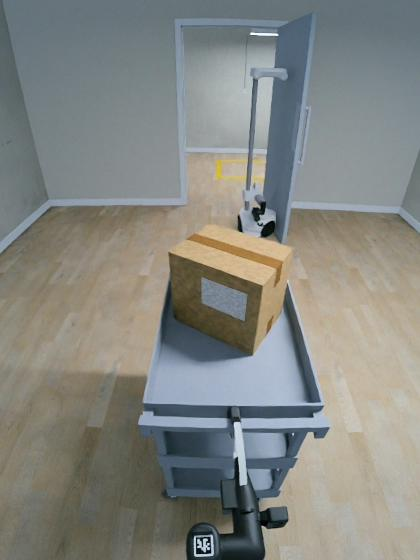

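Emit:
move:
  blocking: false
  r1: {"base":{"translate_m":0.22},"contact_limits":{"translate_m":1}}

Emit:
wait:
  seconds: 3

Emit:
move:
  blocking: false
  r1: {"base":{"strafe_m":0.25},"pace":"slow","contact_limits":{"strafe_m":1}}

Emit:
wait:
  seconds: 6
  cameras: ["r1_head_left_camera","r1_head_right_camera","r2_head_camera"]

Scene clock: 289.47 s.
move: r1 moving
r1.base_odometry: x=-1.506 y=+1.221 heading=+3.003
r1.turned_by_wheels: +0.000
r1.turned_by_imu: +0.000
r1.base_tilt: forward=-1.6 right=+1.3
r1.lidar_m: 1.99 0.25 0.25 - 0.25 0.30 3.99 1.08 1.23 2.71 2.95 2.00
r1.base_status: translate_m moving
r1.joint_positions: lift_m=+0.120 arm_m=+0.000 wrist_yaw_rad=-0.002 wrist_pitch_rad=+0.002 wrist_roll_rad=+0.000 gripper_m=-0.020
r1.joint_status: not commanded
r1.measured_speeds: translate_m=+0.121 strafe_m=+0.000 rotate_rad=-0.001 lift_m=+0.000 arm_m=+0.000 wrist_yaw_rad=+0.000 wrist_pitch_rad=+0.000 wrist_roll_rad=+0.000
r1.motor_effort: lift_m=+14(15) arm_m=+4(4) wheel_0=+1(5) wheel_1=+8(13) wheel_2=-9(10)
r1.servo_current: wrist_yaw_rad=33(59) wrist_pitch_rad=46(46) wrist_roll_rad=52(59) gripper_m=39(46)
r1.contact_limits: translate_m 1
r1.hand_pose: x=+0.4591 y=-0.0881 z=+0.2980 quat_wxyz=(+1.000, +0.000, +0.001, -0.001) (m; r1's base frame)
r1.wrist_depth_mm: - - - - - - - / - - - - - - - / - - - - - - - / - - - - - - - / - - - - - 1808 - / 1138 1160 1042 199 1138 1138 1118 / 798 768 180 179 161 768 750
r2: as last shown
r2.turned_by_imu: +0.000
r2.base_tilt: forward=-0.7 right=+0.0
r2.lidar_m: 0.42 0.48 2.30 2.22 2.44 2.02 1.95 2.08 2.55 2.47 2.65 0.46
r2.motor_effort: lift_m=+15(15) arm_m=+4(4) wheel_0=-3(4) wheel_1=-3(4) wheel_2=-5(6)
r2.servo_current: wrist_yaw_rad=39(52) wrist_pitch_rad=39(46) wrist_roll_rad=46(65) gripper_m=65(65)
r2.contact_limits: arm_m 0.1
r2.wrist_depth_mm: - - - 225 225 1756 1205 / - - - 228 229 1618 - / - - 508 230 231 809 - / - - 477 234 235 831 - / - - 539 208 238 - - / - - 190 182 186 - - / - - - - - 1756 512
pictures: none

Scene clock: 291.13 s.
earlier move: r1 done
r1.base_odometry: x=-1.692 y=+1.247 heading=+3.003
r1.turned_by_wheels: +0.000
r1.turned_by_imu: +0.000
r1.base_tilt: forward=-1.6 right=+1.3
r1.lidar_m: 1.80 2.56 2.07 - 0.25 0.28 4.18 1.24 1.56 2.74 2.96 1.81
r1.base_status: done
r1.joint_positions: lift_m=+0.120 arm_m=+0.000 wrist_yaw_rad=-0.002 wrist_pitch_rad=+0.002 wrist_roll_rad=+0.000 gripper_m=-0.020
r1.joint_status: not commanded
r1.measured_speeds: all 0
r1.motor_effort: lift_m=+14(15) arm_m=+4(4) wheel_0=+0(6) wheel_1=+8(13) wheel_2=-1(10)
r1.servo_current: wrist_yaw_rad=39(72) wrist_pitch_rad=39(52) wrist_roll_rad=33(65) gripper_m=39(52)
r1.contact_limits: translate_m 1
r1.hand_pose: x=+0.4591 y=-0.0881 z=+0.2980 quat_wxyz=(+1.000, +0.000, +0.001, -0.001) (m; r1's base frame)
r1.wrist_depth_mm: - - - - - 1576 - / - - - - - - - / - - - - - - - / - - - - - - - / - - - - - 1863 - / 1138 1138 1042 198 1138 1138 1118 / 820 778 180 180 161 759 759
r2.base_odometry: x=-0.054 y=-0.598 heading=-2.038
r2.turned_by_wheels: +0.000
r2.turned_by_imu: +0.000
r2.base_tilt: forward=-0.7 right=+0.0
r2.lidar_m: 0.44 0.49 2.32 2.22 2.43 1.99 1.96 2.09 2.55 2.48 2.64 0.47
r2.base_status: not commanded
r2.joint_positions: lift_m=+0.662 arm_m=+0.035 wrist_yaw_rad=+0.000 wrist_pitch_rad=-0.003 wrist_roll_rad=+1.569 gripper_m=+0.015
r2.joint_status: not commanded
r2.measured_speeds: all 0
r2.motor_effort: lift_m=+15(15) arm_m=+4(4) wheel_0=-3(4) wheel_1=-3(4) wheel_2=-6(6)
r2.servo_current: wrist_yaw_rad=46(59) wrist_pitch_rad=39(46) wrist_roll_rad=52(65) gripper_m=59(65)
r2.contact_limits: arm_m 0.1
r2.hand_pose: x=+0.4942 y=-0.0876 z=+0.8412 quat_wxyz=(+0.708, +0.706, -0.001, +0.001) (m; r2's base frame)
r2.wrist_depth_mm: - - - 225 225 1808 1205 / - - - 229 229 1661 - / - - 512 231 231 831 - / - - 480 234 235 820 - / - - 539 208 238 - - / - - 190 181 186 - - / - - - - - 1808 512
wait: 1.67 of 3 s (r1 has come to rest)
pictures: none

Scene clock: 291.63 s.
move: r1 moving
r1.base_odometry: x=-1.694 y=+1.233 heading=+3.003
r1.turned_by_wheels: +0.000
r1.turned_by_imu: +0.000
r1.base_tilt: forward=-1.6 right=+1.2
r1.lidar_m: 1.81 2.56 0.25 - 0.25 0.30 0.89 1.25 1.54 2.75 3.01 1.81
r1.base_status: strafe_m moving
r1.joint_positions: lift_m=+0.120 arm_m=+0.000 wrist_yaw_rad=-0.002 wrist_pitch_rad=+0.002 wrist_roll_rad=+0.000 gripper_m=-0.020
r1.joint_status: not commanded
r1.measured_speeds: translate_m=+0.000 strafe_m=+0.055 rotate_rad=-0.001 lift_m=+0.000 arm_m=+0.000 wrist_yaw_rad=+0.000 wrist_pitch_rad=+0.000 wrist_roll_rad=+0.000
r1.motor_effort: lift_m=+14(15) arm_m=+4(4) wheel_0=-13(15) wheel_1=+9(12) wheel_2=+0(1)
r1.servo_current: wrist_yaw_rad=65(65) wrist_pitch_rad=39(46) wrist_roll_rad=39(65) gripper_m=46(46)
r1.contact_limits: strafe_m 1
r1.hand_pose: x=+0.4591 y=-0.0881 z=+0.2980 quat_wxyz=(+1.000, +0.000, +0.001, -0.001) (m; r1's base frame)
r1.wrist_depth_mm: - - - - - 1618 - / - - - - - - - / - - - - - - - / - - - - - - - / - - - - 1808 1808 - / 1138 1138 1042 199 1118 1098 1118 / 820 778 180 180 161 750 741
r2: as last shown
r2.base_tilt: forward=-0.7 right=+0.1
r2.lidar_m: 0.44 0.47 2.34 2.23 2.44 1.99 1.96 2.09 2.55 2.46 2.65 0.47
r2.motor_effort: lift_m=+15(15) arm_m=+3(4) wheel_0=-3(4) wheel_1=-3(4) wheel_2=-6(6)
r2.servo_current: wrist_yaw_rad=39(59) wrist_pitch_rad=39(52) wrist_roll_rad=46(59) gripper_m=59(72)
r2.contact_limits: arm_m 0.1
r2.wrist_depth_mm: - - - 225 226 1756 1182 / - - - 229 229 1661 - / - - 512 232 232 809 - / - - 477 234 234 820 - / - - 539 208 238 - - / - - 189 181 186 - - / - - - - - 1863 517
pictures: none

Scene clock: 294.77 s.
earlier move: r1 done
r1.base_odometry: x=-1.727 y=+1.001 heading=+3.004
r1.turned_by_wheels: +0.001
r1.turned_by_imu: -0.002
r1.base_tilt: forward=-1.6 right=+1.3
r1.lidar_m: 2.23 2.48 0.25 - 0.25 0.27 0.71 1.31 1.53 2.81 3.06 1.84
r1.base_status: done
r1.joint_positions: lift_m=+0.120 arm_m=+0.000 wrist_yaw_rad=-0.002 wrist_pitch_rad=+0.002 wrist_roll_rad=+0.000 gripper_m=-0.020
r1.joint_status: not commanded
r1.measured_speeds: all 0
r1.motor_effort: lift_m=+15(15) arm_m=-3(4) wheel_0=-28(32) wheel_1=+29(35) wheel_2=+1(2)
r1.servo_current: wrist_yaw_rad=46(72) wrist_pitch_rad=39(52) wrist_roll_rad=33(72) gripper_m=39(59)
r1.contact_limits: strafe_m 1
r1.hand_pose: x=+0.4592 y=-0.0879 z=+0.2979 quat_wxyz=(+1.000, +0.000, +0.001, -0.001) (m; r1's base frame)
r1.wrist_depth_mm: - - - - - 1576 - / - - - - - - - / - - - - - - - / - - - - - - - / - - - - - 1756 - / 1160 1138 1042 198 1138 1118 1078 / 820 778 180 180 161 750 750
r2.base_odometry: x=-0.054 y=-0.598 heading=-2.038
r2.turned_by_wheels: +0.000
r2.turned_by_imu: +0.000
r2.base_tilt: forward=-0.7 right=+0.1
r2.lidar_m: 0.43 0.48 2.33 2.22 2.43 2.02 1.93 2.07 2.52 2.47 2.68 0.48
r2.base_status: not commanded
r2.joint_positions: lift_m=+0.662 arm_m=+0.035 wrist_yaw_rad=+0.000 wrist_pitch_rad=-0.003 wrist_roll_rad=+1.569 gripper_m=+0.015
r2.joint_status: not commanded
r2.measured_speeds: all 0
r2.motor_effort: lift_m=+15(15) arm_m=+4(4) wheel_0=-3(4) wheel_1=-4(4) wheel_2=-6(6)
r2.servo_current: wrist_yaw_rad=52(59) wrist_pitch_rad=39(52) wrist_roll_rad=39(59) gripper_m=59(72)
r2.contact_limits: arm_m 0.1
r2.hand_pose: x=+0.4942 y=-0.0876 z=+0.8412 quat_wxyz=(+0.708, +0.706, -0.001, +0.001) (m; r2's base frame)
r2.wrist_depth_mm: - - - 225 226 1756 1205 / - - - 228 229 1618 - / - - 512 231 232 820 - / - - 484 236 235 831 - / - - 539 208 238 - - / - - 190 182 186 - - / - - - - - 1863 517
wait: 3.13 of 6 s (r1 has come to rest)
pictures: r1_head_left_camera, r1_head_right_camera, r2_head_camera
Images, in order (width x height): r1_head_left_camera 420x672, r1_head_right_camera 420x672, r2_head_camera 420x560.

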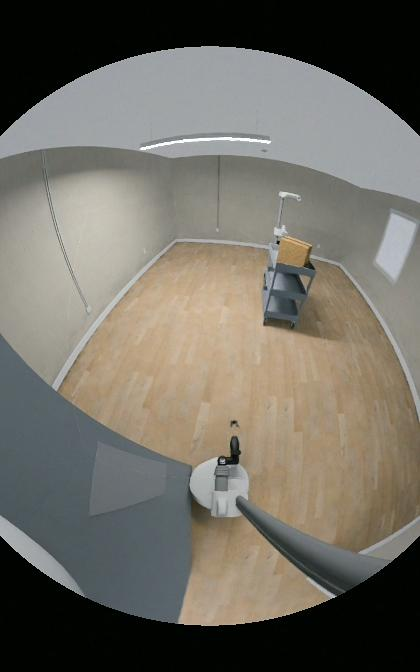

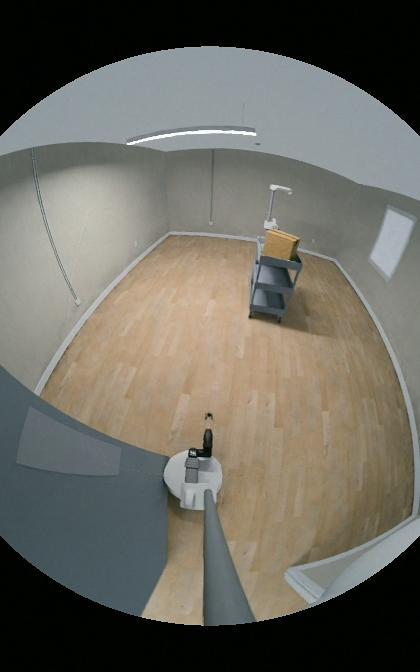

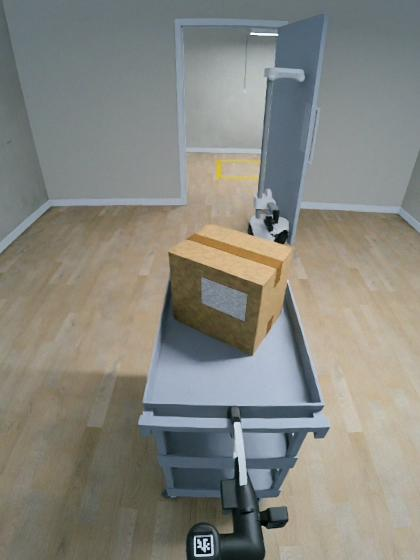

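Emit:
move:
  blocking: false
  r1: {"base":{"translate_m":0.14},"contact_limits":{"translate_m":1}}

Emit:
wait:
  seconds: 3

Emit:
move:
  blocking: false
  r1: {"base":{"strafe_m":0.12},"pace":"slow","contact_limits":{"strafe_m":1}}

Emit:
wait:
  seconds: 6
  cameras: ["r1_head_left_camera","r1_head_right_camera","r2_head_camera","r2_head_right_camera"]

Scene clock: 300.00 s.
move: r1 moving
r1.base_odometry: x=-1.758 y=+1.005 heading=+3.004
r1.turned_by_wheels: +0.000
r1.turned_by_imu: +0.000
r1.base_tilt: forward=-1.6 right=+1.3
r1.lidar_m: 2.28 2.45 1.96 1.97 0.25 0.26 0.67 1.32 1.59 2.79 3.06 1.80
r1.base_status: translate_m moving
r1.joint_positions: lift_m=+0.120 arm_m=+0.000 wrist_yaw_rad=-0.002 wrist_pitch_rad=+0.002 wrist_roll_rad=+0.000 gripper_m=-0.020
r1.joint_status: not commanded
r1.measured_speeds: translate_m=+0.122 strafe_m=+0.002 rotate_rad=-0.003 lift_m=+0.000 arm_m=+0.000 wrist_yaw_rad=+0.000 wrist_pitch_rad=+0.000 wrist_roll_rad=+0.000
r1.motor_effort: lift_m=+15(15) arm_m=-4(4) wheel_0=+5(23) wheel_1=+7(27) wheel_2=-9(9)
r1.servo_current: wrist_yaw_rad=59(59) wrist_pitch_rad=39(46) wrist_roll_rad=59(59) gripper_m=46(46)
r1.contact_limits: translate_m 1
r1.hand_pose: x=+0.4592 y=-0.0879 z=+0.2979 quat_wxyz=(+1.000, +0.000, +0.001, -0.001) (m; r1's base frame)
r1.wrist_depth_mm: - - - - - 1576 - / - - - - - - - / - - - - - - - / - - - - - - - / - - - - 1808 1808 - / 1118 1182 1042 200 1138 1118 1098 / 820 778 180 179 161 759 750
r2: as last shown
r2.lidar_m: 0.45 0.47 2.33 2.23 2.40 2.01 1.93 2.08 2.55 2.49 2.63 0.48
r2.servo_current: wrist_yaw_rad=52(52) wrist_pitch_rad=39(46) wrist_roll_rad=46(59) gripper_m=65(65)
r2.contact_limits: arm_m 0.1
r2.wrist_depth_mm: - - - 224 225 1756 1229 / - - - 228 229 1661 - / - - 508 231 231 820 - / - - 480 234 235 831 - / - - 539 208 237 - - / - - 190 181 186 - - / - - - - - 1708 517
pictures: none

Scene clock: 301.30 s.
earlier move: r1 done
r1.base_odometry: x=-1.865 y=+1.020 heading=+3.004
r1.turned_by_wheels: +0.000
r1.turned_by_imu: +0.000
r1.base_tilt: forward=-1.5 right=+1.3
r1.lidar_m: 4.74 2.42 1.93 1.92 0.25 0.28 0.71 1.40 1.74 2.81 3.09 1.70
r1.base_status: done
r1.joint_positions: lift_m=+0.120 arm_m=+0.000 wrist_yaw_rad=-0.002 wrist_pitch_rad=+0.002 wrist_roll_rad=+0.000 gripper_m=-0.020
r1.joint_status: not commanded
r1.measured_speeds: all 0
r1.motor_effort: lift_m=+15(15) arm_m=-3(4) wheel_0=-1(23) wheel_1=+5(27) wheel_2=+1(10)
r1.servo_current: wrist_yaw_rad=52(65) wrist_pitch_rad=39(46) wrist_roll_rad=52(65) gripper_m=39(52)
r1.contact_limits: translate_m 1
r1.hand_pose: x=+0.4592 y=-0.0879 z=+0.2979 quat_wxyz=(+1.000, +0.000, +0.001, -0.001) (m; r1's base frame)
r1.wrist_depth_mm: - - - - - 1430 - / - - - - - - - / - - - - - - - / - - - - - - - / - - - - 1808 1808 1708 / 1138 1160 1060 199 1118 1118 1118 / 820 778 180 180 161 759 750
r2.base_odometry: x=-0.054 y=-0.598 heading=-2.038
r2.turned_by_wheels: +0.000
r2.turned_by_imu: +0.000
r2.base_tilt: forward=-0.6 right=+0.1
r2.lidar_m: 0.45 0.47 2.32 2.23 2.43 1.99 1.94 2.07 2.55 2.47 2.65 0.47
r2.base_status: not commanded
r2.joint_positions: lift_m=+0.662 arm_m=+0.035 wrist_yaw_rad=+0.000 wrist_pitch_rad=-0.003 wrist_roll_rad=+1.569 gripper_m=+0.015
r2.joint_status: not commanded
r2.measured_speeds: all 0
r2.motor_effort: lift_m=+15(15) arm_m=+4(4) wheel_0=-3(4) wheel_1=-3(4) wheel_2=-6(6)
r2.servo_current: wrist_yaw_rad=39(59) wrist_pitch_rad=33(52) wrist_roll_rad=39(59) gripper_m=65(65)
r2.contact_limits: arm_m 0.1
r2.hand_pose: x=+0.4942 y=-0.0876 z=+0.8412 quat_wxyz=(+0.708, +0.706, -0.001, +0.001) (m; r2's base frame)
r2.wrist_depth_mm: - - - 225 225 1756 1205 / - - - 228 229 1708 - / - - 512 231 232 820 - / - - 480 235 236 820 - / - - 539 208 237 - - / - - 190 182 186 - - / - - - - - 1808 517
wait: 1.30 of 3 s (r1 has come to rest)
pictures: none

Scene clock: 301.80 s.
move: r1 moving
r1.base_odometry: x=-1.867 y=+1.007 heading=+3.005
r1.turned_by_wheels: +0.000
r1.turned_by_imu: +0.000
r1.base_tilt: forward=-1.6 right=+1.3
r1.lidar_m: 4.75 2.38 1.92 1.90 0.25 0.26 0.73 1.41 1.76 2.83 3.11 1.69
r1.base_status: strafe_m moving
r1.joint_positions: lift_m=+0.120 arm_m=+0.000 wrist_yaw_rad=-0.002 wrist_pitch_rad=+0.002 wrist_roll_rad=+0.000 gripper_m=-0.020
r1.joint_status: not commanded
r1.measured_speeds: translate_m=-0.001 strafe_m=+0.056 rotate_rad=+0.008 lift_m=+0.000 arm_m=+0.000 wrist_yaw_rad=+0.000 wrist_pitch_rad=+0.000 wrist_roll_rad=+0.000
r1.motor_effort: lift_m=+15(15) arm_m=-4(4) wheel_0=-25(27) wheel_1=+29(29) wheel_2=+3(3)
r1.servo_current: wrist_yaw_rad=59(59) wrist_pitch_rad=46(52) wrist_roll_rad=39(59) gripper_m=39(46)
r1.contact_limits: strafe_m 1
r1.hand_pose: x=+0.4592 y=-0.0879 z=+0.2979 quat_wxyz=(+1.000, +0.000, +0.001, -0.001) (m; r1's base frame)
r1.wrist_depth_mm: - - - - - 1499 - / - - - - - - - / - - - - - - - / - - - - - - - / - - - - 1808 1863 1756 / 1160 1138 1042 199 1138 1118 1098 / 831 778 180 179 161 750 750
r2: as last shown
r2.base_tilt: forward=-0.7 right=+0.1
r2.lidar_m: 0.42 0.48 2.29 2.22 2.42 2.01 1.96 2.08 2.55 2.49 2.63 0.48
r2.motor_effort: lift_m=+15(15) arm_m=+4(4) wheel_0=-3(4) wheel_1=-4(4) wheel_2=-6(6)
r2.servo_current: wrist_yaw_rad=33(52) wrist_pitch_rad=39(46) wrist_roll_rad=52(59) gripper_m=59(65)
r2.contact_limits: arm_m 0.1
r2.wrist_depth_mm: - - - 224 226 1756 1205 / - - - 229 229 1618 - / - - 512 230 231 820 - / - - 477 235 235 820 - / - - 539 209 238 - - / - - 190 182 186 - - / - - - - - 1808 517
pictures: none

Scene clock: 303.67 s.
earlier move: r1 done
r1.base_odometry: x=-1.881 y=+0.902 heading=+3.004
r1.turned_by_wheels: +0.000
r1.turned_by_imu: +0.000
r1.base_tilt: forward=-1.6 right=+1.3
r1.lidar_m: 4.74 2.42 1.93 1.90 0.25 0.25 0.69 1.39 1.78 2.84 3.12 1.69
r1.base_status: done
r1.joint_positions: lift_m=+0.120 arm_m=+0.000 wrist_yaw_rad=-0.002 wrist_pitch_rad=+0.002 wrist_roll_rad=+0.000 gripper_m=-0.020
r1.joint_status: not commanded
r1.measured_speeds: all 0
r1.motor_effort: lift_m=+15(15) arm_m=-3(4) wheel_0=-29(32) wheel_1=+30(35) wheel_2=+2(4)
r1.servo_current: wrist_yaw_rad=33(72) wrist_pitch_rad=52(52) wrist_roll_rad=46(72) gripper_m=46(52)
r1.contact_limits: strafe_m 1
r1.hand_pose: x=+0.4592 y=-0.0879 z=+0.2979 quat_wxyz=(+1.000, +0.000, +0.001, -0.001) (m; r1's base frame)
r1.wrist_depth_mm: - - - - - 1464 - / - - - - - - - / - - - - - - - / - - - - - - - / - - - - 1863 1808 1756 / 1160 1160 1078 199 1138 1098 1098 / 820 778 180 180 161 759 750
r2.base_odometry: x=-0.054 y=-0.598 heading=-2.038
r2.turned_by_wheels: +0.000
r2.turned_by_imu: +0.000
r2.base_tilt: forward=-0.6 right=+0.1
r2.lidar_m: 0.43 0.51 2.32 2.22 2.42 1.98 1.93 2.08 2.53 2.47 2.67 0.46
r2.base_status: not commanded
r2.joint_positions: lift_m=+0.662 arm_m=+0.035 wrist_yaw_rad=+0.000 wrist_pitch_rad=-0.003 wrist_roll_rad=+1.569 gripper_m=+0.015
r2.joint_status: not commanded
r2.measured_speeds: all 0
r2.motor_effort: lift_m=+15(15) arm_m=+4(4) wheel_0=-3(4) wheel_1=-3(4) wheel_2=-6(6)
r2.servo_current: wrist_yaw_rad=39(59) wrist_pitch_rad=46(46) wrist_roll_rad=39(59) gripper_m=59(65)
r2.contact_limits: arm_m 0.1
r2.hand_pose: x=+0.4942 y=-0.0876 z=+0.8412 quat_wxyz=(+0.708, +0.706, -0.001, +0.001) (m; r2's base frame)
r2.wrist_depth_mm: - - - 225 227 1708 1205 / - - - 229 229 1661 - / - - 508 230 230 809 - / - - 477 236 235 831 - / - - 544 208 237 - - / - - 189 181 186 - - / - - - - - 1808 517
wait: 1.87 of 6 s (r1 has come to rest)
pictures: r1_head_left_camera, r1_head_right_camera, r2_head_camera, r2_head_right_camera
Images, in order (width x height): r1_head_left_camera 420x672, r1_head_right_camera 420x672, r2_head_camera 420x560, r2_head_right_camera 420x672.

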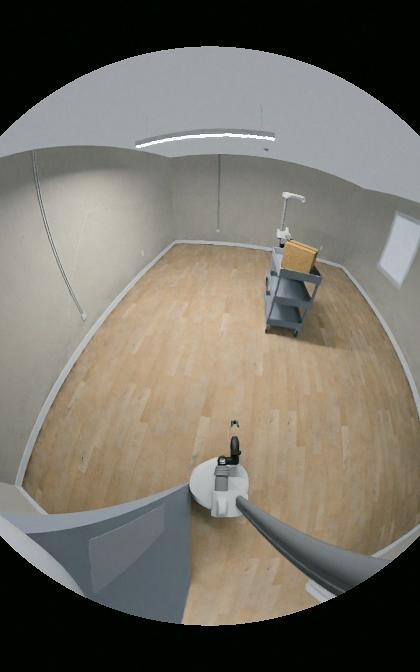

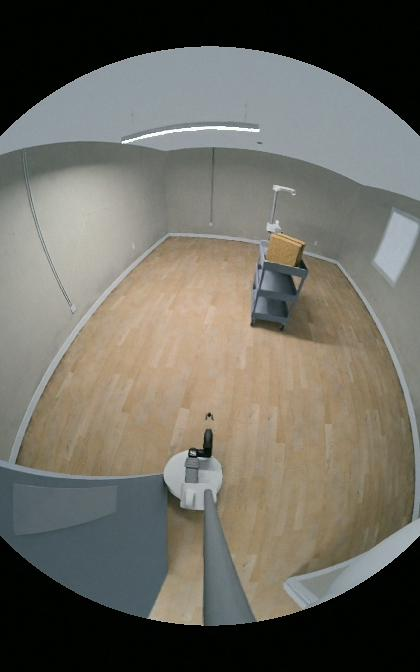

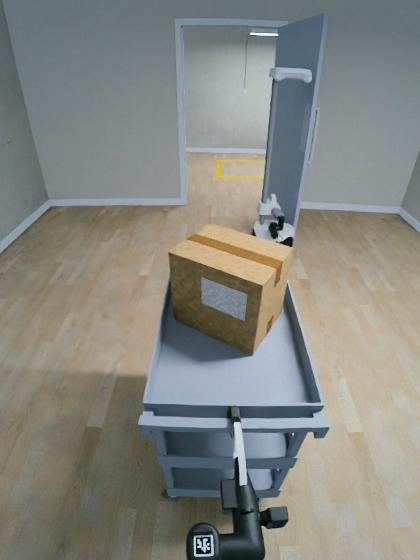

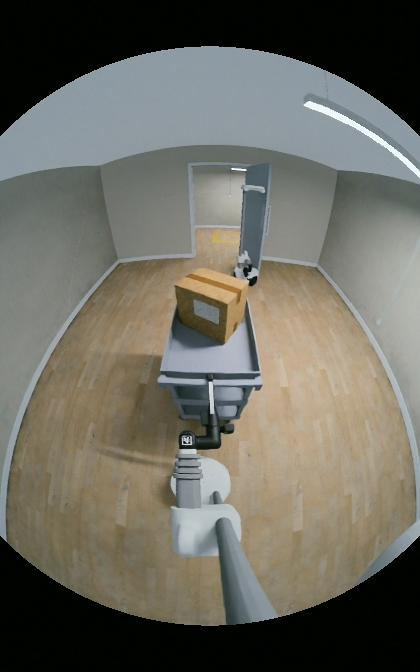

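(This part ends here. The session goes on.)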